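# Lay four long profiles flat on cart floor

## Task

Put all four long profiles lying flat on the floor of the cart, next to each other and running lengthwise along the cart. Anything already placed correctly must still be correct at the end. At the finish both grippers must be empty and away from the cart, having released and withdrawn. The robot must not have fallen or be left leaning, and must be in contact with nothing.

## Robot and tools

ROBOT. A Rainbow Robotics RB-Y1: a two-wheel differential base with rear casters (0.66 m long, 0.58 m wide, front edge 0.10 m ahead of the drive axle; no sideways motion), a torso whose lower 'leg' folds at ankle, knee and hip, two arms each ending in a parallel gripper, and a pan/tilt head. Each wrist carries a camera in a case that juts sideways and can strike things; in the starting arm pose the robot spans up to 0.73 m. Loose objects may occasionally get nudged by something external. The simulation keeps running while the operator thinks.

FRAMES. Base frame: metres, origin on the floor between the drive wheels, x forward, y left, z up. chest, left_hand and right_hand positions are reported in it; a hand point lies between its finger pads, fingers point along the hand's -z, and close along its x. Printed hand positions drift from truth at long reach or under load. base_odometry is in the odometry frame (the base frame at scene start), from wheel turns only: slip counts as travel and turns caused by contact are missed. Heading is rad, left positive, -3.142 to 3.142.

move. Optional keys: base, joints, min_time_s, contact_limits, cameras, blocking. No action returns just state and images. Unknown keys make the call invalid; out-of-range values get it refused.
- base: a single object {x_m_s, turn_rad_s, for_s}. These are velocities, not a pose: forward speed in m/s and leftward turn rate in rad/s, held for for_s seconds, then braked, so the result is a displacement from where the robot stands. Omitted velocity = 0. x_m_s is 0 or 0.005 to 0.4 in magnitude (either sign); turn_rad_s is 0 or 0.02 to 1.509 in magnitude; for_s 0.1 to 5, rounded to 1/30 s. Acceleration 0.4 m/s² (turning 0.5 rad/s²), so motion continues up to 1 s (turn 3.1 s) past for_s. Distance is roughly velocity × for_s, or 0.4 × for_s² (turn 0.5 × for_s²) when too short to reach speed. If |x_m_s| + 0.27 × |turn_rad_s| exceeds 0.4 both are scaled down together. Combined velocities give a rough curve. Tiny commands fall short.
- joints: one flat object for the whole robot, keyed by joint name (left_ and right_ prefixes for arms), each value an absolute target: rad for joints, metres of pad opening for grippers. Unnamed joints keep former targets. Ranges and signs: torso_squat_rad 0 to 1.2 (more lowers a level chest); torso_shift_rad -0.3 to 0.6 (positive pushes hips forward); torso_pitch_rad -0.2 to 1.4 (positive bows forward); torso_yaw_rad -1.5 to 1.5 (positive left; raise both arms sideways by at least 0.2 rad first). Shoulder pitch -2.356 to 2.356 (0 hanging, negative swings forward and up); left_shoulder_roll_rad 0 to 3.141, right_shoulder_roll_rad -3.141 to 0 (each lifts its arm outward); shoulder yaw -2.094 to 2.094 (positive turns a bent forearm left, both sides); elbow -2.617 to 0.01 (negative bends forward); forearm roll -3.141 to 3.141 and hand roll -2.705 to 2.705 (positive counter-clockwise seen from above on a hanging arm, both sides); wrist pitch -1.57 to 1.919 (negative tips hand forward); grippers 0 to 0.1; head_pan_rad -0.523 to 0.523 (left positive, relative to chest); head_tilt_rad -0.35 to 1.57 (positive down). Torso combinations must also hold: squat + shift <= 1.52; squat - shift + pitch <= 1.57; shift + 0.5 pitch - 0.4 squat <= 0.7; shift + 0.3 pitch - 0.5 squat <= 0.39, or the torso stops partway with off_target.
- min_time_s: 0.1 to 8 s, a floor on how long arm, head and torso motions take.
- contact_limits: per gripper (left_gripper_m, right_gripper_m), motor current in mA, 200 to 672.5, starting at 672.5 and persisting. Grip force scales with (limit − 100 mA). To grasp, command an opening at least 0.005 m narrower than the object; pads press about 44 to 55 N and report off_target or done, both fine.
- cameras: list of head_camera, left_wrist_camera, right_wrist_camera or all; [] for none; default all. Head images are 896x504, wrist images 644x364.
- blocking: true (default) returns when everything rests; false returns within about 0.5 s while motion continues, and a later move only overrides what it names.

wait: seconds 0 to 10; returns state and images, early once motion rests; wait(0) shows an 'earlier move' line. stop: no arguments; brakes all running motions, which report 'stopped' and may keep pressing. zoom_image: camera plus region [x0, y0, x1, y1] in pixels from the top-left, at most 504 by 504. finished_scene: scene (the current scene number) and check (a fresh condition-by-condition review of images and readings). The first call only records the check; the second ends the scene for good and reports success.

RESULTS. 'pictures' lists image order. The 'move' line reads done or the worst status. Status words: moving, done (base: velocity was sent for the full time, shown as sent-for fraction), off_target (resting short, maybe still pushing), not_followed ('joint command not followed': a self-collision check held back an arm), contact_stop (torso only), time_out, limit_stop_at_<name> (built-in limit or body guard), torque_fault, limit_stop_at_motor_heat. A contact_stop or time_out halts its whole group (torso, left arm or right arm) and clears targets. After a refusal or unrequested stop, later move, wait and finished_scene calls in that reply are skipped. on_its_own reports uncommanded behaviour ('held at' is a target). motor_effort gives wheel load in percent, peak in brackets; positive drives forward, under about 30 at rest is normal; wheel_motors_off = 1 when cut out. Joint torques, wrist force/torque (hand axes, offsets up to 16 N, saturating near 200 N) and motor temperatures are raw and offset.

AVOID. Arm-on-arm impacts or pressing (a hard press ends the scene). Contact torque beyond limits (shoulders 63, elbow 32.4, wrist joints 22.5 N m; held weight counts) freezes everything 10 s. Motors heat when loaded or straining: warning at 65 °C, brake fault at 80 °C. Driving into furniture: the base keeps pushing, wheels cut out for 2 s after about 0.7 s stalled, and catching the body under an edge can tip the robot. Heavy loads far forward tip it. Don't drop, slam, or release moving parts.

Each tool is called after "Call:" by a JSON object that holds its "fn" and its "kwargs", one argument or row to a line.

## Session

Call:
{"fn": "move", "kwargs": {

}}

Scene clock: 0.00 s.
Joint torques (N m): no reading
Motor temperatures (°C): left_arm=[35 33 34 36 43 38 45] | right_arm=[38 41 34 41 42 41 38]
Wrist force (N): no reading
Wrist torque (N m): no reading
Wrist force, peak (N): no reading
base_odometry: x=+0.000 y=+0.000 heading=+0.000
base_status: not commanded
joint_positions: torso_squat_rad=+0.350 torso_shift_rad=+0.000 torso_pitch_rad=+0.000 torso_yaw_rad=+0.000 left_shoulder_pitch_rad=+0.020 left_shoulder_roll_rad=+0.015 left_shoulder_yaw_rad=-0.005 left_elbow_rad=-0.192 left_forearm_roll_rad=-0.008 left_wrist_pitch_rad=-0.045 left_hand_roll_rad=+0.025 left_gripper_m=+0.101 right_shoulder_pitch_rad=-0.036 right_shoulder_roll_rad=-0.016 right_shoulder_yaw_rad=+0.004 right_elbow_rad=-0.198 right_forearm_roll_rad=-0.043 right_wrist_pitch_rad=-0.006 right_hand_roll_rad=+0.044 right_gripper_m=+0.100 head_pan_rad=+0.000 head_tilt_rad=+0.400
joint_status: not commanded
wheel_motors_off: 0
motor_effort: left_wheel=+1 right_wheel=+1
chest: x=-0.2280 y=+0.0003 z=+1.2475 quat_wxyz=(+1.000, +0.000, +0.000, +0.000) (m; base frame)
left_hand: x=-0.1388 y=+0.2314 z=+0.5683 quat_wxyz=(+0.994, +0.006, -0.109, +0.008) (m; base frame)
right_hand: x=-0.1043 y=-0.2304 z=+0.5727 quat_wxyz=(+0.993, -0.008, -0.119, +0.009) (m; base frame)
pictures: head_camera, left_wrist_camera, right_wrist_camera

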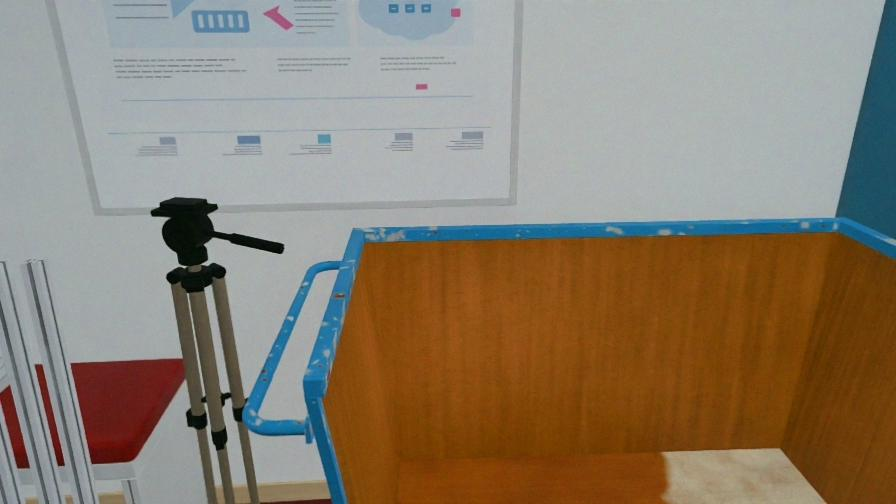

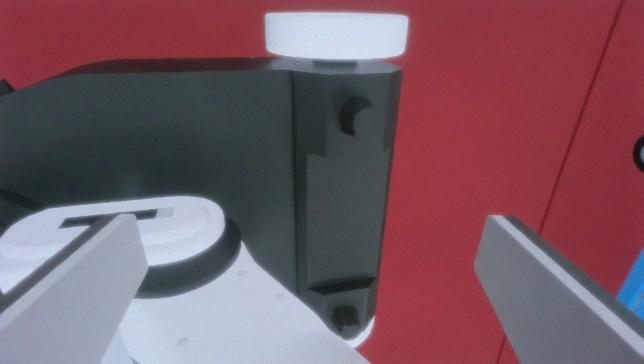

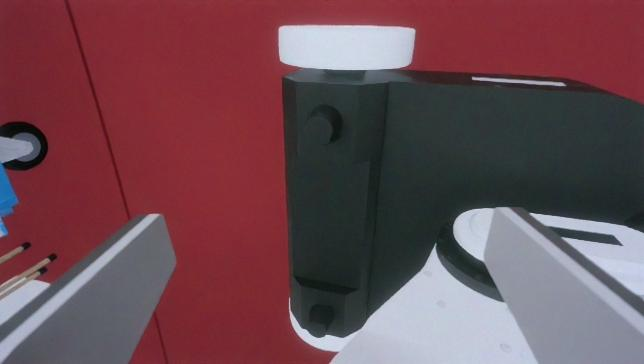

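Call:
{"fn": "move", "kwargs": {
  "joints": {"head_tilt_rad":0.8,"head_pan_rad":0.5},
  "cameras": ["head_camera"]
}}

Call:
{"fn": "move", "kwargs": {
  "joints": {"head_tilt_rad":0.9,"head_pan_rad":-0.15},
  "cameras": ["head_camera"]
}}

Call:
{"fn": "move", "kwargs": {
  "joints": {"head_tilt_rad":0.5,"head_pan_rad":-0.52},
  "cameras": ["head_camera"]
}}

Call:
{"fn": "move", "kwargs": {
  "joints": {"head_tilt_rad":0.4,"head_pan_rad":0.52},
  "cameras": ["head_camera"]
}}

Scene clock: 5.47 s.
Joint torques (N m): left_arm=[-2.19 0.69 -0.55 -0.92 -0.2 -0.6 0.1] | right_arm=[-3.81 -1.12 0.51 -1.85 0.19 -0.74 -0.25]
Motor temperatures (°C): left_arm=[35 33 34 36 43 38 45] | right_arm=[38 41 34 40 42 41 38]
Wrist force (N): left_arm=[-2.8 0.5 -8.8] | right_arm=[-6.5 -4.7 -11.7]
Wrist torque (N m): left_arm=[-0.31 -0.38 0.22] | right_arm=[0.08 -0.58 -0.37]
Wrist force, peak (N): left_arm=[-3.0 0.8 -9.2] | right_arm=[-6.8 -4.6 -12.0]
move: done
base_odometry: x=+0.000 y=+0.000 heading=+0.000
base_status: not commanded
joint_positions: torso_squat_rad=+0.350 torso_shift_rad=+0.000 torso_pitch_rad=+0.000 torso_yaw_rad=+0.000 left_shoulder_pitch_rad=+0.020 left_shoulder_roll_rad=+0.015 left_shoulder_yaw_rad=-0.005 left_elbow_rad=-0.192 left_forearm_roll_rad=-0.008 left_wrist_pitch_rad=-0.045 left_hand_roll_rad=+0.025 left_gripper_m=+0.101 right_shoulder_pitch_rad=-0.036 right_shoulder_roll_rad=-0.016 right_shoulder_yaw_rad=+0.004 right_elbow_rad=-0.198 right_forearm_roll_rad=-0.043 right_wrist_pitch_rad=-0.006 right_hand_roll_rad=+0.044 right_gripper_m=+0.100 head_pan_rad=+0.500 head_tilt_rad=+0.800
joint_status: all done
wheel_motors_off: 0
motor_effort: left_wheel=+0(1) right_wheel=-1(3)
chest: x=-0.2280 y=+0.0003 z=+1.2475 quat_wxyz=(+1.000, +0.000, +0.000, +0.000) (m; base frame)
left_hand: x=-0.1388 y=+0.2314 z=+0.5683 quat_wxyz=(+0.994, +0.006, -0.109, +0.008) (m; base frame)
right_hand: x=-0.1043 y=-0.2304 z=+0.5727 quat_wxyz=(+0.993, -0.008, -0.119, +0.009) (m; base frame)
pictures: head_camera
camera_calibration:
head_camera: T_world_to_cam=[[0.427394, -0.90397, 0.0131306, 0.0749574], [-0.613255, -0.300555, -0.730469, 0.987986], [0.664269, 0.304146, -0.682819, 1.06632], [0, 0, 0, 1]] pos_world=[-0.134472, 0.0403868, 1.44881]

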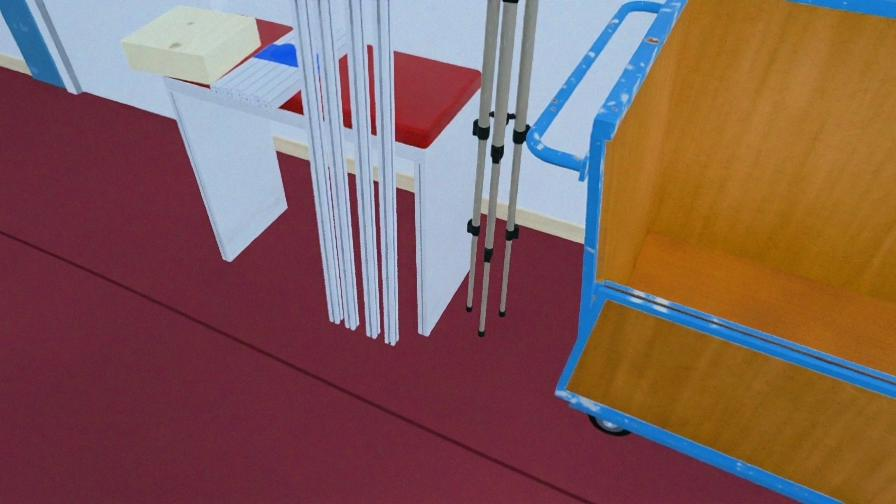

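Scene clock: 6.57 s.
Joint torques (N m): left_arm=[-2.03 0.45 -0.38 -1.14 -0.09 -0.25 0.29] | right_arm=[-3.31 -0.89 -0.06 -1.68 0.34 -0.55 -0.18]
Motor temperatures (°C): left_arm=[35 33 34 36 43 38 45] | right_arm=[38 41 34 40 42 41 38]
Wrist force (N): left_arm=[-2.5 0.6 -9.2] | right_arm=[-6.4 -4.7 -11.7]
Wrist torque (N m): left_arm=[-0.32 -0.32 0.20] | right_arm=[0.09 -0.56 -0.36]
Wrist force, peak (N): left_arm=[-2.5 0.6 -9.2] | right_arm=[-6.6 -4.8 -12.1]
move: done
base_odometry: x=+0.000 y=+0.000 heading=+0.000
base_status: not commanded
joint_positions: torso_squat_rad=+0.350 torso_shift_rad=+0.000 torso_pitch_rad=+0.000 torso_yaw_rad=+0.000 left_shoulder_pitch_rad=+0.020 left_shoulder_roll_rad=+0.015 left_shoulder_yaw_rad=-0.005 left_elbow_rad=-0.192 left_forearm_roll_rad=-0.008 left_wrist_pitch_rad=-0.045 left_hand_roll_rad=+0.025 left_gripper_m=+0.101 right_shoulder_pitch_rad=-0.036 right_shoulder_roll_rad=-0.016 right_shoulder_yaw_rad=+0.004 right_elbow_rad=-0.198 right_forearm_roll_rad=-0.043 right_wrist_pitch_rad=-0.006 right_hand_roll_rad=+0.044 right_gripper_m=+0.100 head_pan_rad=-0.150 head_tilt_rad=+0.900
joint_status: all done
wheel_motors_off: 0
motor_effort: left_wheel=+0(1) right_wheel=+1(3)
chest: x=-0.2280 y=+0.0003 z=+1.2475 quat_wxyz=(+1.000, +0.000, +0.000, +0.000) (m; base frame)
left_hand: x=-0.1388 y=+0.2314 z=+0.5683 quat_wxyz=(+0.994, +0.006, -0.109, +0.008) (m; base frame)
right_hand: x=-0.1043 y=-0.2304 z=+0.5727 quat_wxyz=(+0.993, -0.008, -0.119, +0.009) (m; base frame)
pictures: head_camera
camera_calibration:
head_camera: T_world_to_cam=[[-0.205275, -0.978521, 0.0189473, -0.0637552], [-0.738516, 0.142164, -0.659078, 0.858633], [0.642228, -0.149285, -0.751836, 1.1619], [0, 0, 0, 1]] pos_world=[-0.125176, -0.0109991, 1.44067]

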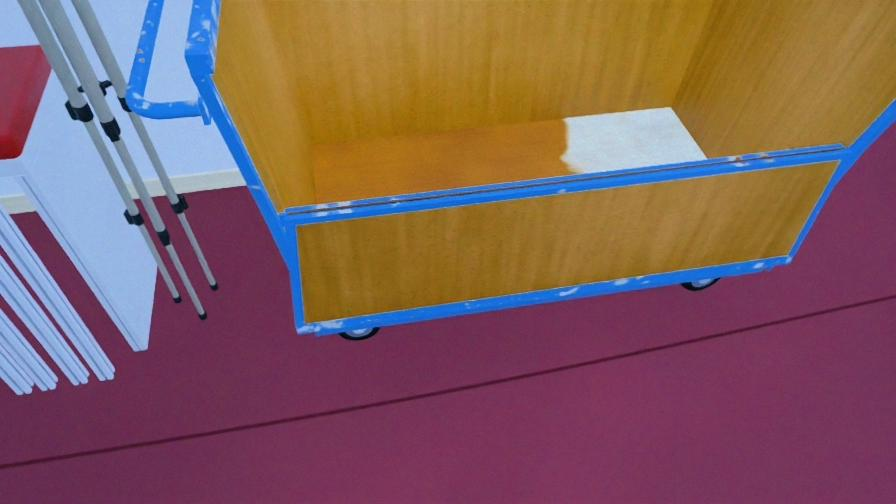

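Scene clock: 7.50 s.
Joint torques (N m): left_arm=[-1.36 0.29 -0.77 -1.09 -0.01 -0.49 0.03] | right_arm=[-3.83 -0.84 0.07 -1.73 0.32 -0.66 -0.38]
Motor temperatures (°C): left_arm=[35 33 34 36 43 38 45] | right_arm=[38 41 34 40 42 41 38]
Wrist force (N): left_arm=[-2.4 0.2 -8.5] | right_arm=[-6.5 -4.7 -11.7]
Wrist torque (N m): left_arm=[-0.26 -0.32 0.19] | right_arm=[0.07 -0.57 -0.36]
Wrist force, peak (N): left_arm=[-2.8 0.4 -9.2] | right_arm=[-6.7 -4.6 -12.0]
move: done
base_odometry: x=+0.000 y=+0.000 heading=+0.000
base_status: not commanded
joint_positions: torso_squat_rad=+0.350 torso_shift_rad=+0.000 torso_pitch_rad=+0.000 torso_yaw_rad=+0.000 left_shoulder_pitch_rad=+0.020 left_shoulder_roll_rad=+0.015 left_shoulder_yaw_rad=-0.005 left_elbow_rad=-0.192 left_forearm_roll_rad=-0.008 left_wrist_pitch_rad=-0.045 left_hand_roll_rad=+0.025 left_gripper_m=+0.101 right_shoulder_pitch_rad=-0.036 right_shoulder_roll_rad=-0.016 right_shoulder_yaw_rad=+0.004 right_elbow_rad=-0.198 right_forearm_roll_rad=-0.043 right_wrist_pitch_rad=-0.006 right_hand_roll_rad=+0.044 right_gripper_m=+0.100 head_pan_rad=-0.520 head_tilt_rad=+0.500
joint_status: all done
wheel_motors_off: 0
motor_effort: left_wheel=+0(1) right_wheel=-1(2)
chest: x=-0.2280 y=+0.0003 z=+1.2475 quat_wxyz=(+1.000, +0.000, +0.000, +0.000) (m; base frame)
left_hand: x=-0.1388 y=+0.2314 z=+0.5683 quat_wxyz=(+0.994, +0.006, -0.109, +0.008) (m; base frame)
right_hand: x=-0.1043 y=-0.2304 z=+0.5727 quat_wxyz=(+0.993, -0.008, -0.119, +0.009) (m; base frame)
pictures: head_camera
camera_calibration:
head_camera: T_world_to_cam=[[-0.547493, -0.836797, -0.00469969, -0.100087], [-0.362792, 0.242418, -0.899786, 1.28442], [0.754078, -0.490922, -0.436306, 0.728349], [0, 0, 0, 1]] pos_world=[-0.13805, -0.0375576, 1.47302]

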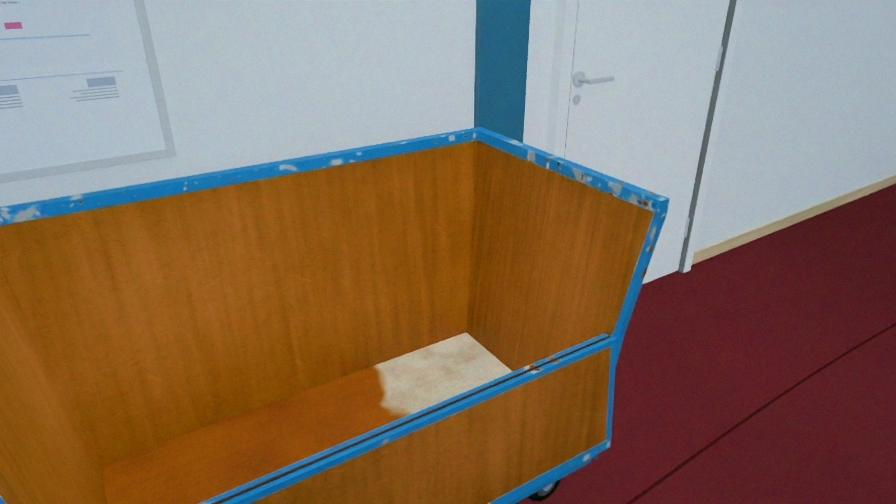

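Scene clock: 8.87 s.
Joint torques (N m): left_arm=[-1.45 0.25 -0.24 -1.02 -0.09 -0.43 0.25] | right_arm=[-3.74 -1.11 0.13 -1.65 0.24 -0.71 -0.19]
Motor temperatures (°C): left_arm=[35 33 34 36 43 38 45] | right_arm=[38 41 34 40 42 41 38]
Wrist force (N): left_arm=[-2.3 0.4 -8.8] | right_arm=[-6.5 -4.5 -11.6]
Wrist torque (N m): left_arm=[-0.29 -0.31 0.20] | right_arm=[0.06 -0.58 -0.36]
Wrist force, peak (N): left_arm=[-2.4 0.2 -9.1] | right_arm=[-6.6 -4.5 -12.0]
move: done
base_odometry: x=+0.000 y=+0.000 heading=+0.000
base_status: not commanded
joint_positions: torso_squat_rad=+0.350 torso_shift_rad=+0.000 torso_pitch_rad=+0.000 torso_yaw_rad=+0.000 left_shoulder_pitch_rad=+0.020 left_shoulder_roll_rad=+0.015 left_shoulder_yaw_rad=-0.005 left_elbow_rad=-0.192 left_forearm_roll_rad=-0.008 left_wrist_pitch_rad=-0.045 left_hand_roll_rad=+0.025 left_gripper_m=+0.101 right_shoulder_pitch_rad=-0.036 right_shoulder_roll_rad=-0.016 right_shoulder_yaw_rad=+0.004 right_elbow_rad=-0.198 right_forearm_roll_rad=-0.043 right_wrist_pitch_rad=-0.006 right_hand_roll_rad=+0.044 right_gripper_m=+0.100 head_pan_rad=+0.520 head_tilt_rad=+0.400
joint_status: all done
wheel_motors_off: 0
motor_effort: left_wheel=+0(1) right_wheel=+0(3)
chest: x=-0.2280 y=+0.0003 z=+1.2475 quat_wxyz=(+1.000, +0.000, +0.000, +0.000) (m; base frame)
left_hand: x=-0.1388 y=+0.2314 z=+0.5683 quat_wxyz=(+0.994, +0.006, -0.109, +0.008) (m; base frame)
right_hand: x=-0.1043 y=-0.2304 z=+0.5727 quat_wxyz=(+0.993, -0.008, -0.119, +0.009) (m; base frame)
pictures: head_camera
camera_calibration:
head_camera: T_world_to_cam=[[0.445179, -0.895379, -0.0105558, 0.112905], [-0.313498, -0.144806, -0.938483, 1.35077], [0.83877, 0.421102, -0.345164, 0.613436], [0, 0, 0, 1]] pos_world=[-0.141329, 0.0383734, 1.48061]

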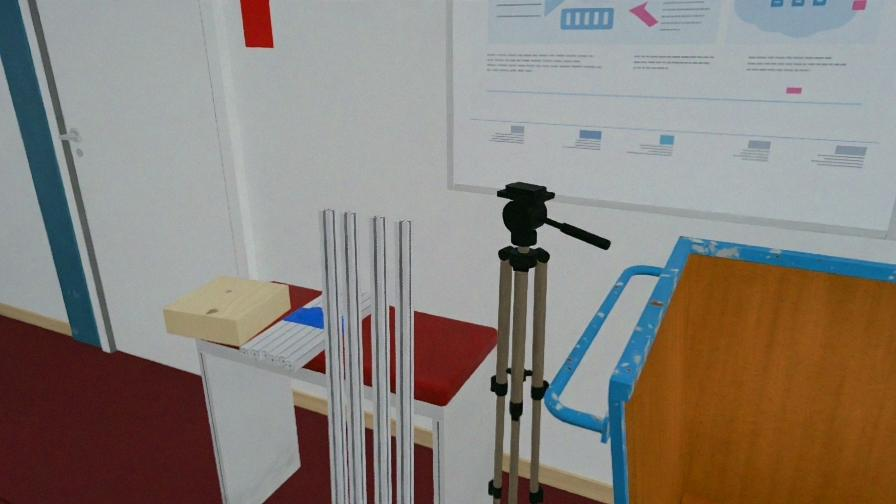

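Call:
{"fn": "move", "kwargs": {
  "joints": {"torso_squat_rad":0.9,"torso_shift_rad":0.0,"torso_pitch_rad":0.0,"head_tilt_rad":0.5},
  "cameras": ["head_camera"]
}}

Call:
{"fn": "zoom_image", "kwargs": {
  "camera": "head_camera",
  "region": [150, 100, 500, 400]
}}

Call:
{"fn": "move", "kwargs": {
  "joints": {"torso_pitch_rad":0.6,"head_pan_rad":-0.2,"head_tilt_rad":0.4,"left_shoulder_pitch_rad":0.3},
  "cameras": ["head_camera"]
}}

Call:
{"fn": "move", "kwargs": {
  "joints": {"torso_pitch_rad":0.9,"torso_shift_rad":0.3},
  "cameras": []
}}

Scene clock: 65.13 s.
Joint torques (N m): left_arm=[-1.48 0.29 -0.83 -1.25 -0.04 -0.72 -0.01] | right_arm=[-3.59 -0.49 -0.11 -1.8 0.25 -0.65 -0.18]
Motor temperatures (°C): left_arm=[35 33 34 36 43 38 45] | right_arm=[37 40 34 40 42 41 38]
Wrist force (N): left_arm=[-2.9 0.3 -8.7] | right_arm=[-6.5 -4.5 -11.9]
Wrist torque (N m): left_arm=[-0.29 -0.37 0.20] | right_arm=[0.10 -0.58 -0.35]
Wrist force, peak (N): left_arm=[-2.8 0.1 -9.2] | right_arm=[-6.6 -4.8 -12.1]
move: done
base_odometry: x=+0.000 y=+0.000 heading=+0.000
base_status: not commanded
joint_positions: torso_squat_rad=+0.900 torso_shift_rad=+0.000 torso_pitch_rad=+0.000 torso_yaw_rad=+0.000 left_shoulder_pitch_rad=+0.020 left_shoulder_roll_rad=+0.015 left_shoulder_yaw_rad=-0.005 left_elbow_rad=-0.192 left_forearm_roll_rad=-0.008 left_wrist_pitch_rad=-0.045 left_hand_roll_rad=+0.025 left_gripper_m=+0.101 right_shoulder_pitch_rad=-0.036 right_shoulder_roll_rad=-0.016 right_shoulder_yaw_rad=+0.004 right_elbow_rad=-0.198 right_forearm_roll_rad=-0.043 right_wrist_pitch_rad=-0.006 right_hand_roll_rad=+0.044 right_gripper_m=+0.100 head_pan_rad=+0.520 head_tilt_rad=+0.500
joint_status: all done
wheel_motors_off: 0
motor_effort: left_wheel=+1(1) right_wheel=-1(2)
chest: x=-0.2281 y=+0.0003 z=+1.0251 quat_wxyz=(+1.000, +0.000, +0.000, +0.000) (m; base frame)
left_hand: x=-0.1388 y=+0.2313 z=+0.3459 quat_wxyz=(+0.994, +0.006, -0.109, +0.008) (m; base frame)
right_hand: x=-0.1043 y=-0.2304 z=+0.3503 quat_wxyz=(+0.993, -0.008, -0.119, +0.009) (m; base frame)
pictures: head_camera
camera_calibration:
head_camera: T_world_to_cam=[[0.444463, -0.895786, -0.00454786, 0.103101], [-0.393086, -0.190471, -0.899558, 1.0779], [0.804945, 0.401608, -0.436778, 0.642084], [0, 0, 0, 1]] pos_world=[-0.138961, 0.039798, 1.25055]

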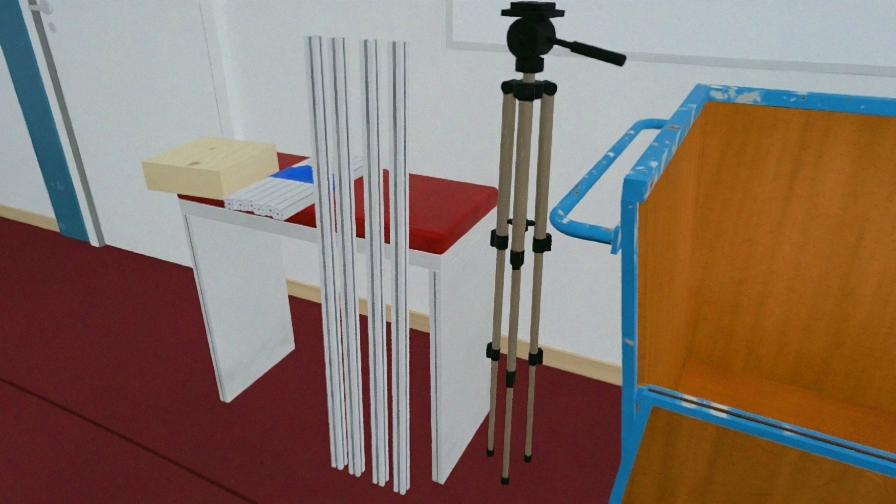

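Scaled by 1.440 from the camera's 896x504 image, which has a finer 1280x720 frame.

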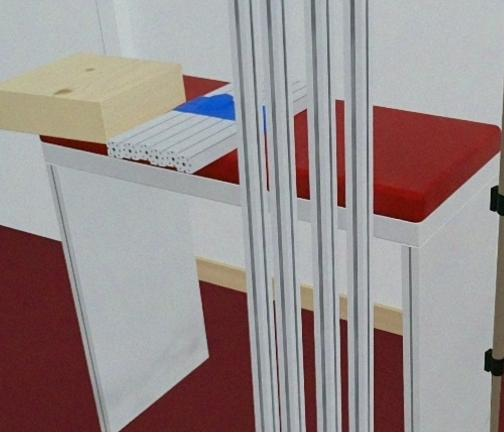

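Scene clock: 67.90 s.
Joint torques (N m): left_arm=[17.45 1.68 -0.3 6.14 -0.06 0.97 -0.1] | right_arm=[11.27 -0.25 0.3 4.61 -0.01 0.73 -0.4]
Motor temperatures (°C): left_arm=[35 33 34 36 43 38 45] | right_arm=[37 40 34 40 42 41 38]
Wrist force (N): left_arm=[2.5 0.1 -8.1] | right_arm=[-2.5 -4.7 -11.6]
Wrist torque (N m): left_arm=[-0.30 -0.02 0.16] | right_arm=[0.14 -0.35 -0.32]
Wrist force, peak (N): left_arm=[-1.7 0.2 -9.5] | right_arm=[-6.4 -4.8 -12.2]
move: done
base_odometry: x=+0.000 y=+0.000 heading=+0.000
base_status: not commanded
joint_positions: torso_squat_rad=+0.900 torso_shift_rad=+0.000 torso_pitch_rad=+0.600 torso_yaw_rad=+0.000 left_shoulder_pitch_rad=+0.300 left_shoulder_roll_rad=+0.015 left_shoulder_yaw_rad=-0.005 left_elbow_rad=-0.192 left_forearm_roll_rad=-0.008 left_wrist_pitch_rad=-0.045 left_hand_roll_rad=+0.025 left_gripper_m=+0.101 right_shoulder_pitch_rad=-0.036 right_shoulder_roll_rad=-0.016 right_shoulder_yaw_rad=+0.004 right_elbow_rad=-0.198 right_forearm_roll_rad=-0.043 right_wrist_pitch_rad=-0.006 right_hand_roll_rad=+0.044 right_gripper_m=+0.100 head_pan_rad=-0.200 head_tilt_rad=+0.400
joint_status: all done
wheel_motors_off: 0
motor_effort: left_wheel=+2(3) right_wheel=+1(3)
chest: x=-0.0533 y=+0.0003 z=+0.9710 quat_wxyz=(+0.955, +0.000, +0.295, +0.000) (m; base frame)
left_hand: x=-0.5278 y=+0.2302 z=+0.4764 quat_wxyz=(+0.947, +0.028, +0.317, +0.049) (m; base frame)
right_hand: x=-0.3322 y=-0.2304 z=+0.3442 quat_wxyz=(+0.984, -0.005, +0.180, +0.011) (m; base frame)
pictures: head_camera
camera_calibration:
head_camera: T_world_to_cam=[[-0.217004, -0.966696, 0.135677, -0.12967], [-0.802864, 0.0976861, -0.588104, 0.780058], [0.555264, -0.236551, -0.797324, 0.794109], [0, 0, 0, 1]] pos_world=[0.157201, -0.0137047, 1.10951]

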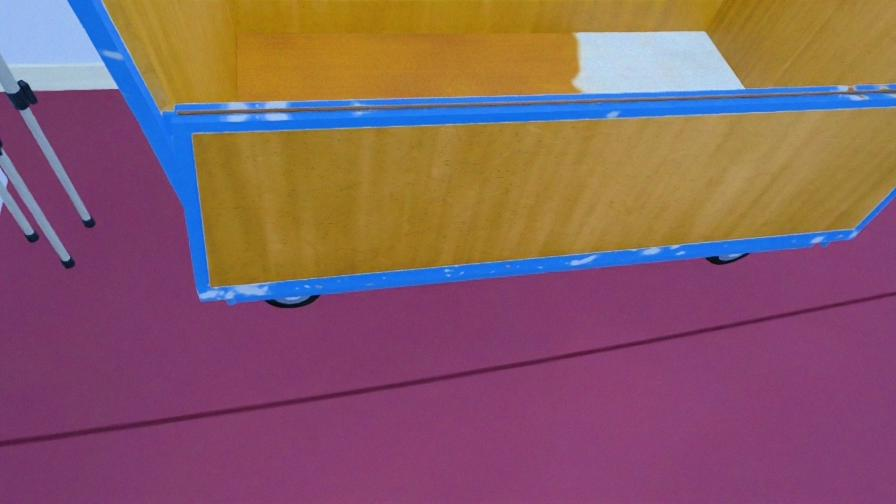

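Scene clock: 70.67 s.
Joint torques (N m): left_arm=[23.42 1.64 -0.56 8.1 -0.02 1.47 0.26] | right_arm=[17.79 -0.01 0.12 7.37 -0.03 1.2 -0.48]
Motor temperatures (°C): left_arm=[35 33 34 36 43 38 45] | right_arm=[38 40 34 40 42 41 38]
Wrist force (N): left_arm=[3.3 0.0 -6.8] | right_arm=[-1.0 -4.6 -10.7]
Wrist torque (N m): left_arm=[-0.29 0.00 0.14] | right_arm=[0.12 -0.28 -0.31]
Wrist force, peak (N): left_arm=[2.2 0.3 -8.4] | right_arm=[-3.0 -4.6 -11.9]
move: done
base_odometry: x=+0.000 y=+0.000 heading=+0.000
base_status: not commanded
joint_positions: torso_squat_rad=+0.900 torso_shift_rad=+0.300 torso_pitch_rad=+0.900 torso_yaw_rad=+0.000 left_shoulder_pitch_rad=+0.300 left_shoulder_roll_rad=+0.015 left_shoulder_yaw_rad=-0.005 left_elbow_rad=-0.192 left_forearm_roll_rad=-0.008 left_wrist_pitch_rad=-0.045 left_hand_roll_rad=+0.025 left_gripper_m=+0.101 right_shoulder_pitch_rad=-0.036 right_shoulder_roll_rad=-0.016 right_shoulder_yaw_rad=+0.004 right_elbow_rad=-0.198 right_forearm_roll_rad=-0.043 right_wrist_pitch_rad=-0.006 right_hand_roll_rad=+0.044 right_gripper_m=+0.100 head_pan_rad=-0.200 head_tilt_rad=+0.400
joint_status: all done
wheel_motors_off: 0
motor_effort: left_wheel=+3(3) right_wheel=+0(3)
chest: x=+0.1430 y=+0.0003 z=+0.8885 quat_wxyz=(+0.900, +0.000, +0.435, +0.000) (m; base frame)
left_hand: x=-0.4565 y=+0.2303 z=+0.5562 quat_wxyz=(+0.889, +0.035, +0.455, +0.044) (m; base frame)
right_hand: x=-0.3087 y=-0.2304 z=+0.3722 quat_wxyz=(+0.946, -0.003, +0.325, +0.011) (m; base frame)
pictures: none
No camera images: "cameras" was empty.

Call:
{"fn": "move", "kwargs": {
  "joints": {"torso_squat_rad":0.0,"torso_shift_rad":0.0,"torso_pitch_rad":0.3,"head_pan_rad":-0.52,"head_tilt_rad":0.6,"left_shoulder_pitch_rad":0.0},
  "base": {"x_m_s":0.3,"for_s":1.0},
  "cameras": ["head_camera"]
}}

Call:
{"fn": "move", "kwargs": {
  "joints": {"head_pan_rad":-0.05,"head_tilt_rad":0.7},
  "cameras": ["head_camera"]
}}

Scene clock: 105.17 s.
Joint torques (N m): left_arm=[6.29 0.13 -1.22 2.04 -0.11 0.11 0.28] | right_arm=[4.64 -0.71 0.09 1.93 0.27 0.12 -0.33]
Motor temperatures (°C): left_arm=[37 33 34 37 43 38 45] | right_arm=[39 40 34 41 42 41 38]
Wrist force (N): left_arm=[-0.5 0.4 -8.7] | right_arm=[-4.4 -4.6 -12.0]
Wrist torque (N m): left_arm=[-0.31 -0.21 0.16] | right_arm=[0.09 -0.47 -0.31]
Wrist force, peak (N): left_arm=[4.2 0.2 -8.7] | right_arm=[-4.5 -4.8 -12.2]
move: done
base_odometry: x=+0.300 y=+0.000 heading=-0.001
base_status: done (sent for 1 of 1 s)
joint_positions: torso_squat_rad=+0.000 torso_shift_rad=+0.000 torso_pitch_rad=+0.300 torso_yaw_rad=+0.000 left_shoulder_pitch_rad=+0.000 left_shoulder_roll_rad=+0.015 left_shoulder_yaw_rad=-0.005 left_elbow_rad=-0.193 left_forearm_roll_rad=-0.008 left_wrist_pitch_rad=-0.045 left_hand_roll_rad=+0.025 left_gripper_m=+0.101 right_shoulder_pitch_rad=-0.036 right_shoulder_roll_rad=-0.016 right_shoulder_yaw_rad=+0.004 right_elbow_rad=-0.198 right_forearm_roll_rad=-0.043 right_wrist_pitch_rad=-0.006 right_hand_roll_rad=+0.044 right_gripper_m=+0.100 head_pan_rad=-0.520 head_tilt_rad=+0.600
joint_status: all done
wheel_motors_off: 0
motor_effort: left_wheel=-10(27) right_wheel=+10(42)
chest: x=-0.1366 y=+0.0003 z=+1.2761 quat_wxyz=(+0.989, +0.000, +0.149, +0.000) (m; base frame)
left_hand: x=-0.2375 y=+0.2307 z=+0.5983 quat_wxyz=(+0.999, +0.006, +0.031, +0.004) (m; base frame)
right_hand: x=-0.2177 y=-0.2304 z=+0.5949 quat_wxyz=(+0.999, -0.006, +0.031, +0.010) (m; base frame)
pictures: head_camera
camera_calibration:
head_camera: T_world_to_cam=[[-0.52288, -0.836667, 0.163046, -0.261799], [-0.670945, 0.28599, -0.684136, 1.01811], [0.525765, -0.467116, -0.710896, 1.00955], [0, 0, 0, 1]] pos_world=[0.0154208, -0.0386311, 1.45689]

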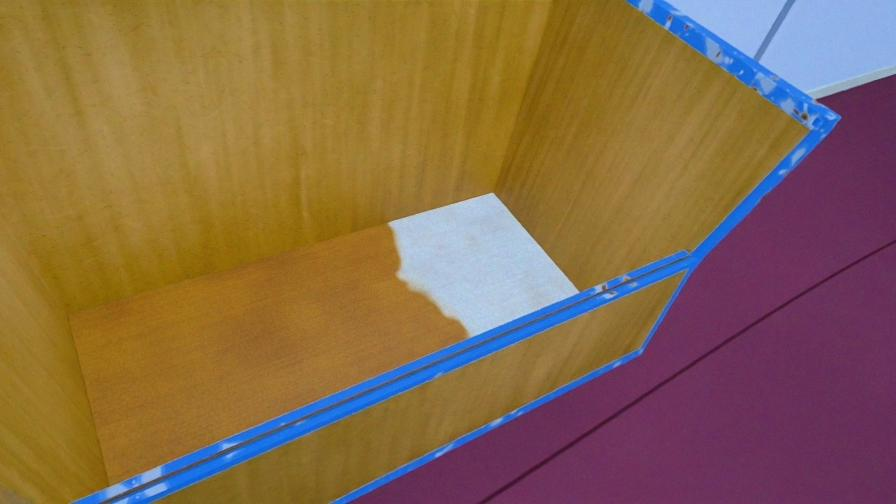

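Scene clock: 106.13 s.
Joint torques (N m): left_arm=[6.01 1.23 -0.44 2.05 -0.1 0.3 0.24] | right_arm=[4.5 -0.95 0.13 1.91 0.21 0.16 -0.1]
Motor temperatures (°C): left_arm=[37 33 34 37 43 38 45] | right_arm=[39 40 34 41 42 41 38]
Wrist force (N): left_arm=[-0.9 0.3 -9.0] | right_arm=[-4.5 -4.6 -12.1]
Wrist torque (N m): left_arm=[-0.27 -0.25 0.14] | right_arm=[0.08 -0.47 -0.32]
Wrist force, peak (N): left_arm=[-0.7 0.7 -9.5] | right_arm=[-4.9 -4.7 -12.2]
move: done
base_odometry: x=+0.300 y=+0.000 heading=-0.001
base_status: not commanded
joint_positions: torso_squat_rad=+0.000 torso_shift_rad=+0.000 torso_pitch_rad=+0.300 torso_yaw_rad=+0.000 left_shoulder_pitch_rad=+0.000 left_shoulder_roll_rad=+0.015 left_shoulder_yaw_rad=-0.005 left_elbow_rad=-0.193 left_forearm_roll_rad=-0.008 left_wrist_pitch_rad=-0.045 left_hand_roll_rad=+0.025 left_gripper_m=+0.101 right_shoulder_pitch_rad=-0.036 right_shoulder_roll_rad=-0.016 right_shoulder_yaw_rad=+0.004 right_elbow_rad=-0.198 right_forearm_roll_rad=-0.043 right_wrist_pitch_rad=-0.006 right_hand_roll_rad=+0.044 right_gripper_m=+0.100 head_pan_rad=-0.050 head_tilt_rad=+0.700
joint_status: all done
wheel_motors_off: 0
motor_effort: left_wheel=-9(10) right_wheel=+9(11)
chest: x=-0.1366 y=+0.0003 z=+1.2761 quat_wxyz=(+0.989, +0.000, +0.149, +0.000) (m; base frame)
left_hand: x=-0.2375 y=+0.2307 z=+0.5983 quat_wxyz=(+0.999, +0.006, +0.031, +0.004) (m; base frame)
right_hand: x=-0.2177 y=-0.2304 z=+0.5949 quat_wxyz=(+0.999, -0.006, +0.031, +0.010) (m; base frame)
pictures: head_camera
camera_calibration:
head_camera: T_world_to_cam=[[-0.102082, -0.994002, 0.0392356, -0.0571087], [-0.8114, 0.0603816, -0.581364, 0.860168], [0.575508, -0.0911827, -0.812697, 1.16087], [0, 0, 0, 1]] pos_world=[0.0240192, -0.00285302, 1.44575]

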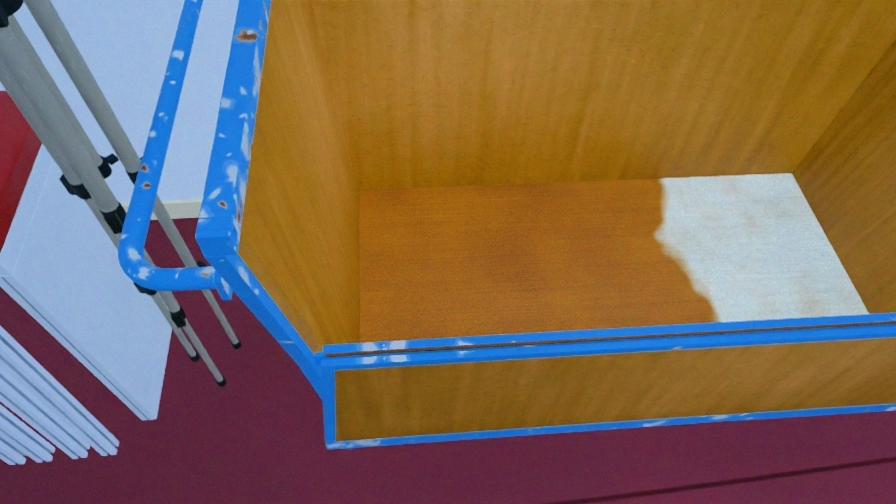

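Call:
{"fn": "move", "kwargs": {
  "base": {"x_m_s":-0.35,"for_s":1.857},
  "joints": {"torso_squat_rad":0.8,"torso_shift_rad":0.3,"torso_pitch_rad":0.9,"head_pan_rad":0.3,"head_tilt_rad":-0.2},
  "cameras": []
}}

Call:
{"fn": "move", "kwargs": {
  "base": {"turn_rad_s":0.8,"for_s":1.963},
  "joints": {"left_shoulder_pitch_rad":-0.897,"left_elbow_rad":-1.064,"left_wrist_pitch_rad":-0.455,"left_hand_roll_rad":-1.571,"left_shoulder_roll_rad":0.02,"left_shoulder_yaw_rad":0,"left_forearm_roll_rad":0,"left_gripper_m":0.06,"right_shoulder_pitch_rad":-0.5},
  "min_time_s": 3,
  "cameras": ["head_camera"]
}}

Scene clock: 153.70 s.
Joint torques (N m): left_arm=[19.24 0.45 -0.42 6.73 -0.05 1.25 0.29] | right_arm=[17.97 -0.35 0.13 7.28 0.08 1.31 -0.11]
Motor temperatures (°C): left_arm=[36 33 34 36 43 38 45] | right_arm=[38 40 33 40 42 41 38]
Wrist force (N): left_arm=[2.4 0.4 -8.4] | right_arm=[-1.5 -4.4 -10.7]
Wrist torque (N m): left_arm=[-0.34 -0.03 0.12] | right_arm=[0.09 -0.31 -0.28]
Wrist force, peak (N): left_arm=[-0.6 0.9 -9.4] | right_arm=[-4.6 -4.3 -12.4]
move: done
base_odometry: x=-0.353 y=+0.000 heading=-0.001
base_status: done (sent for 1.87 of 1.87 s)
joint_positions: torso_squat_rad=+0.800 torso_shift_rad=+0.300 torso_pitch_rad=+0.900 torso_yaw_rad=+0.000 left_shoulder_pitch_rad=+0.000 left_shoulder_roll_rad=+0.015 left_shoulder_yaw_rad=-0.005 left_elbow_rad=-0.192 left_forearm_roll_rad=-0.008 left_wrist_pitch_rad=-0.045 left_hand_roll_rad=+0.025 left_gripper_m=+0.101 right_shoulder_pitch_rad=-0.036 right_shoulder_roll_rad=-0.016 right_shoulder_yaw_rad=+0.004 right_elbow_rad=-0.198 right_forearm_roll_rad=-0.043 right_wrist_pitch_rad=-0.006 right_hand_roll_rad=+0.044 right_gripper_m=+0.100 head_pan_rad=+0.300 head_tilt_rad=-0.200
joint_status: all done
wheel_motors_off: 0
motor_effort: left_wheel=-12(34) right_wheel=+13(47)
chest: x=+0.1586 y=+0.0003 z=+0.9387 quat_wxyz=(+0.900, +0.000, +0.435, +0.000) (m; base frame)
left_hand: x=-0.3075 y=+0.2307 z=+0.4364 quat_wxyz=(+0.946, +0.007, +0.325, +0.002) (m; base frame)
right_hand: x=-0.2931 y=-0.2304 z=+0.4224 quat_wxyz=(+0.946, -0.003, +0.325, +0.011) (m; base frame)
pictures: none
No camera images: "cameras" was empty.

Scene clock: 157.60 s.
Joint torques (N m): left_arm=[13.87 -0.87 -0.17 4.03 -0.31 0.43 0.53] | right_arm=[12.54 1.91 0.12 4.86 -0.05 0.8 -0.26]
Motor temperatures (°C): left_arm=[36 33 34 36 43 38 45] | right_arm=[38 40 33 41 42 41 38]
Wrist force (N): left_arm=[-0.1 0.6 -9.7] | right_arm=[-3.3 -5.0 -11.5]
Wrist torque (N m): left_arm=[-0.31 -0.13 0.20] | right_arm=[0.11 -0.42 -0.29]
Wrist force, peak (N): left_arm=[5.9 2.8 -11.2] | right_arm=[-5.7 -5.2 -11.3]
move: limit_stop_at_own_body_base
base_odometry: x=-0.353 y=+0.000 heading=+1.572
base_status: done (sent for 1.97 of 1.97 s)
joint_positions: torso_squat_rad=+0.800 torso_shift_rad=+0.300 torso_pitch_rad=+0.900 torso_yaw_rad=+0.000 left_shoulder_pitch_rad=-0.203 left_shoulder_roll_rad=+0.016 left_shoulder_yaw_rad=-0.004 left_elbow_rad=-0.392 left_forearm_roll_rad=-0.006 left_wrist_pitch_rad=-0.155 left_hand_roll_rad=-0.327 left_gripper_m=+0.060 right_shoulder_pitch_rad=-0.366 right_shoulder_roll_rad=-0.016 right_shoulder_yaw_rad=+0.004 right_elbow_rad=-0.198 right_forearm_roll_rad=-0.043 right_wrist_pitch_rad=-0.006 right_hand_roll_rad=+0.044 right_gripper_m=+0.100 head_pan_rad=+0.300 head_tilt_rad=-0.200
joint_status: left_shoulder_pitch_rad limit_stop_at_own_body_base (moved -0.203 of -0.897); left_shoulder_roll_rad limit_stop_at_own_body_base (moved +0.001 of +0.005); left_shoulder_yaw_rad limit_stop_at_own_body_base (moved +0.001 of +0.005); left_elbow_rad limit_stop_at_own_body_base (moved -0.199 of -0.872); left_forearm_roll_rad limit_stop_at_own_body_base (moved +0.002 of +0.008); left_wrist_pitch_rad limit_stop_at_own_body_base (moved -0.110 of -0.410); left_hand_roll_rad limit_stop_at_own_body_base (moved -0.352 of -1.596); right_shoulder_pitch_rad limit_stop_at_own_body_base (moved -0.330 of -0.464); the others done
wheel_motors_off: 0
on_its_own: left_shoulder_pitch_rad is held at -0.203, not at your -0.897, since a limit_stop_at_own_body_base; left_elbow_rad is held at -0.392, not at your -1.064, since a limit_stop_at_own_body_base; left_forearm_roll_rad is held at -0.006, not at your +0.000, since a limit_stop_at_own_body_base; left_wrist_pitch_rad is held at -0.155, not at your -0.455, since a limit_stop_at_own_body_base; left_hand_roll_rad is held at -0.327, not at your -1.571, since a limit_stop_at_own_body_base; right_shoulder_pitch_rad is held at -0.366, not at your -0.500, since a limit_stop_at_own_body_base
motor_effort: left_wheel=+0(39) right_wheel=+11(43)
chest: x=+0.1585 y=+0.0003 z=+0.9387 quat_wxyz=(+0.900, +0.000, +0.435, +0.000) (m; base frame)
left_hand: x=-0.0817 y=+0.2105 z=+0.2977 quat_wxyz=(+0.977, -0.031, +0.077, -0.196) (m; base frame)
right_hand: x=-0.0961 y=-0.2036 z=+0.2926 quat_wxyz=(+0.983, +0.026, +0.174, +0.058) (m; base frame)
pictures: head_camera
camera_calibration:
head_camera: T_world_to_cam=[[0.12574, -0.966105, -0.225457, 0.20034], [-0.618263, 0.101419, -0.7794, 1.07525], [0.775848, 0.237394, -0.584555, 0.29724], [0, 0, 0, 1]] pos_world=[0.408985, 0.013936, 1.05697]

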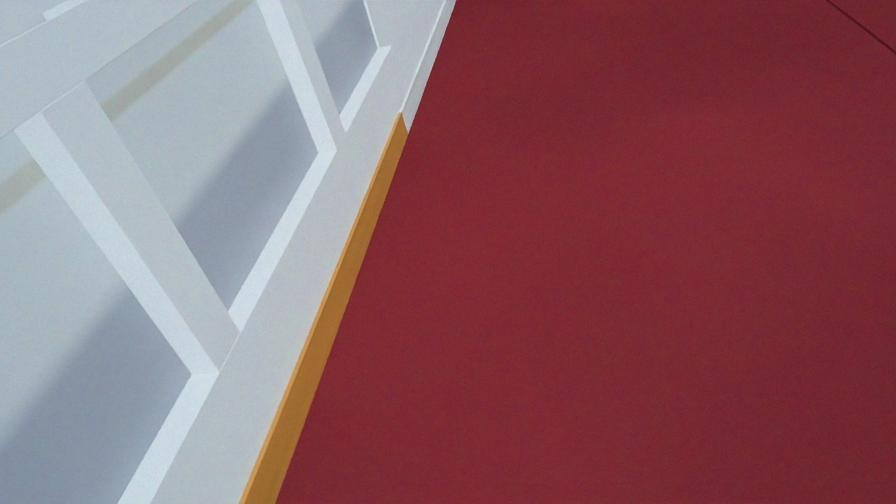

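Call:
{"fn": "move", "kwargs": {
  "joints": {"left_elbow_rad":-1.2,"right_elbow_rad":-1.2,"left_hand_roll_rad":-1.571,"left_forearm_roll_rad":0,"left_shoulder_yaw_rad":0,"left_shoulder_roll_rad":0.02},
  "base": {"x_m_s":0.3,"for_s":1.45},
  "cameras": []
}}

Call:
{"fn": "move", "kwargs": {
  "base": {"turn_rad_s":-0.8,"for_s":1.963},
  "joints": {"left_shoulder_pitch_rad":-0.897,"left_elbow_rad":-1.064,"left_wrist_pitch_rad":-0.455,"right_shoulder_pitch_rad":-0.5},
  "min_time_s": 2
}}

Scene clock: 165.73 s.
Joint torques (N m): left_arm=[13.96 -0.95 -1.19 3.2 -0.07 0.41 0.67] | right_arm=[11.6 1.94 0.47 5.13 0.07 0.43 -0.39]
Motor temperatures (°C): left_arm=[36 33 34 36 43 38 45] | right_arm=[38 40 33 41 42 41 38]
Wrist force (N): left_arm=[-0.2 1.0 -9.5] | right_arm=[-3.2 -5.1 -11.5]
Wrist torque (N m): left_arm=[-0.32 -0.14 0.22] | right_arm=[0.13 -0.39 -0.30]
Wrist force, peak (N): left_arm=[2.2 1.3 -10.3] | right_arm=[-5.0 -5.0 -11.5]
move: limit_stop_at_own_body_base
base_odometry: x=-0.354 y=+0.440 heading=+1.572
base_status: done (sent for 1.47 of 1.47 s)
joint_positions: torso_squat_rad=+0.800 torso_shift_rad=+0.300 torso_pitch_rad=+0.900 torso_yaw_rad=+0.000 left_shoulder_pitch_rad=-0.203 left_shoulder_roll_rad=+0.016 left_shoulder_yaw_rad=-0.004 left_elbow_rad=-0.423 left_forearm_roll_rad=+0.000 left_wrist_pitch_rad=-0.155 left_hand_roll_rad=-0.379 left_gripper_m=+0.060 right_shoulder_pitch_rad=-0.366 right_shoulder_roll_rad=-0.016 right_shoulder_yaw_rad=+0.004 right_elbow_rad=-0.206 right_forearm_roll_rad=-0.043 right_wrist_pitch_rad=-0.006 right_hand_roll_rad=+0.044 right_gripper_m=+0.100 head_pan_rad=+0.300 head_tilt_rad=-0.200
joint_status: left_shoulder_roll_rad limit_stop_at_own_body_base (moved +0.000 of +0.004); left_shoulder_yaw_rad limit_stop_at_own_body_base (moved +0.000 of +0.004); left_elbow_rad limit_stop_at_own_body_base (moved -0.031 of -0.808); left_hand_roll_rad limit_stop_at_own_body_base (moved -0.052 of -1.244); right_elbow_rad limit_stop_at_own_body_base (moved -0.008 of -1.002); the others done
wheel_motors_off: 0
on_its_own: left_shoulder_pitch_rad is held at -0.203, not at your -0.897, since a limit_stop_at_own_body_base; left_elbow_rad is held at -0.422, not at your -1.200, since a limit_stop_at_own_body_base; left_wrist_pitch_rad is held at -0.155, not at your -0.455, since a limit_stop_at_own_body_base; left_hand_roll_rad is held at -0.379, not at your -1.571, since a limit_stop_at_own_body_base; right_shoulder_pitch_rad is held at -0.366, not at your -0.500, since a limit_stop_at_own_body_base; right_elbow_rad is held at -0.206, not at your -1.200, since a limit_stop_at_own_body_base
motor_effort: left_wheel=-1(33) right_wheel=-3(47)
chest: x=+0.1586 y=+0.0003 z=+0.9387 quat_wxyz=(+0.900, +0.000, +0.435, +0.000) (m; base frame)
left_hand: x=-0.0674 y=+0.2098 z=+0.2934 quat_wxyz=(+0.973, -0.030, +0.061, -0.219) (m; base frame)
right_hand: x=-0.0926 y=-0.2031 z=+0.2911 quat_wxyz=(+0.983, +0.026, +0.170, +0.058) (m; base frame)
pictures: none
No camera images: "cameras" was empty.

not run: a stop that you did not command came earlier in this reply.


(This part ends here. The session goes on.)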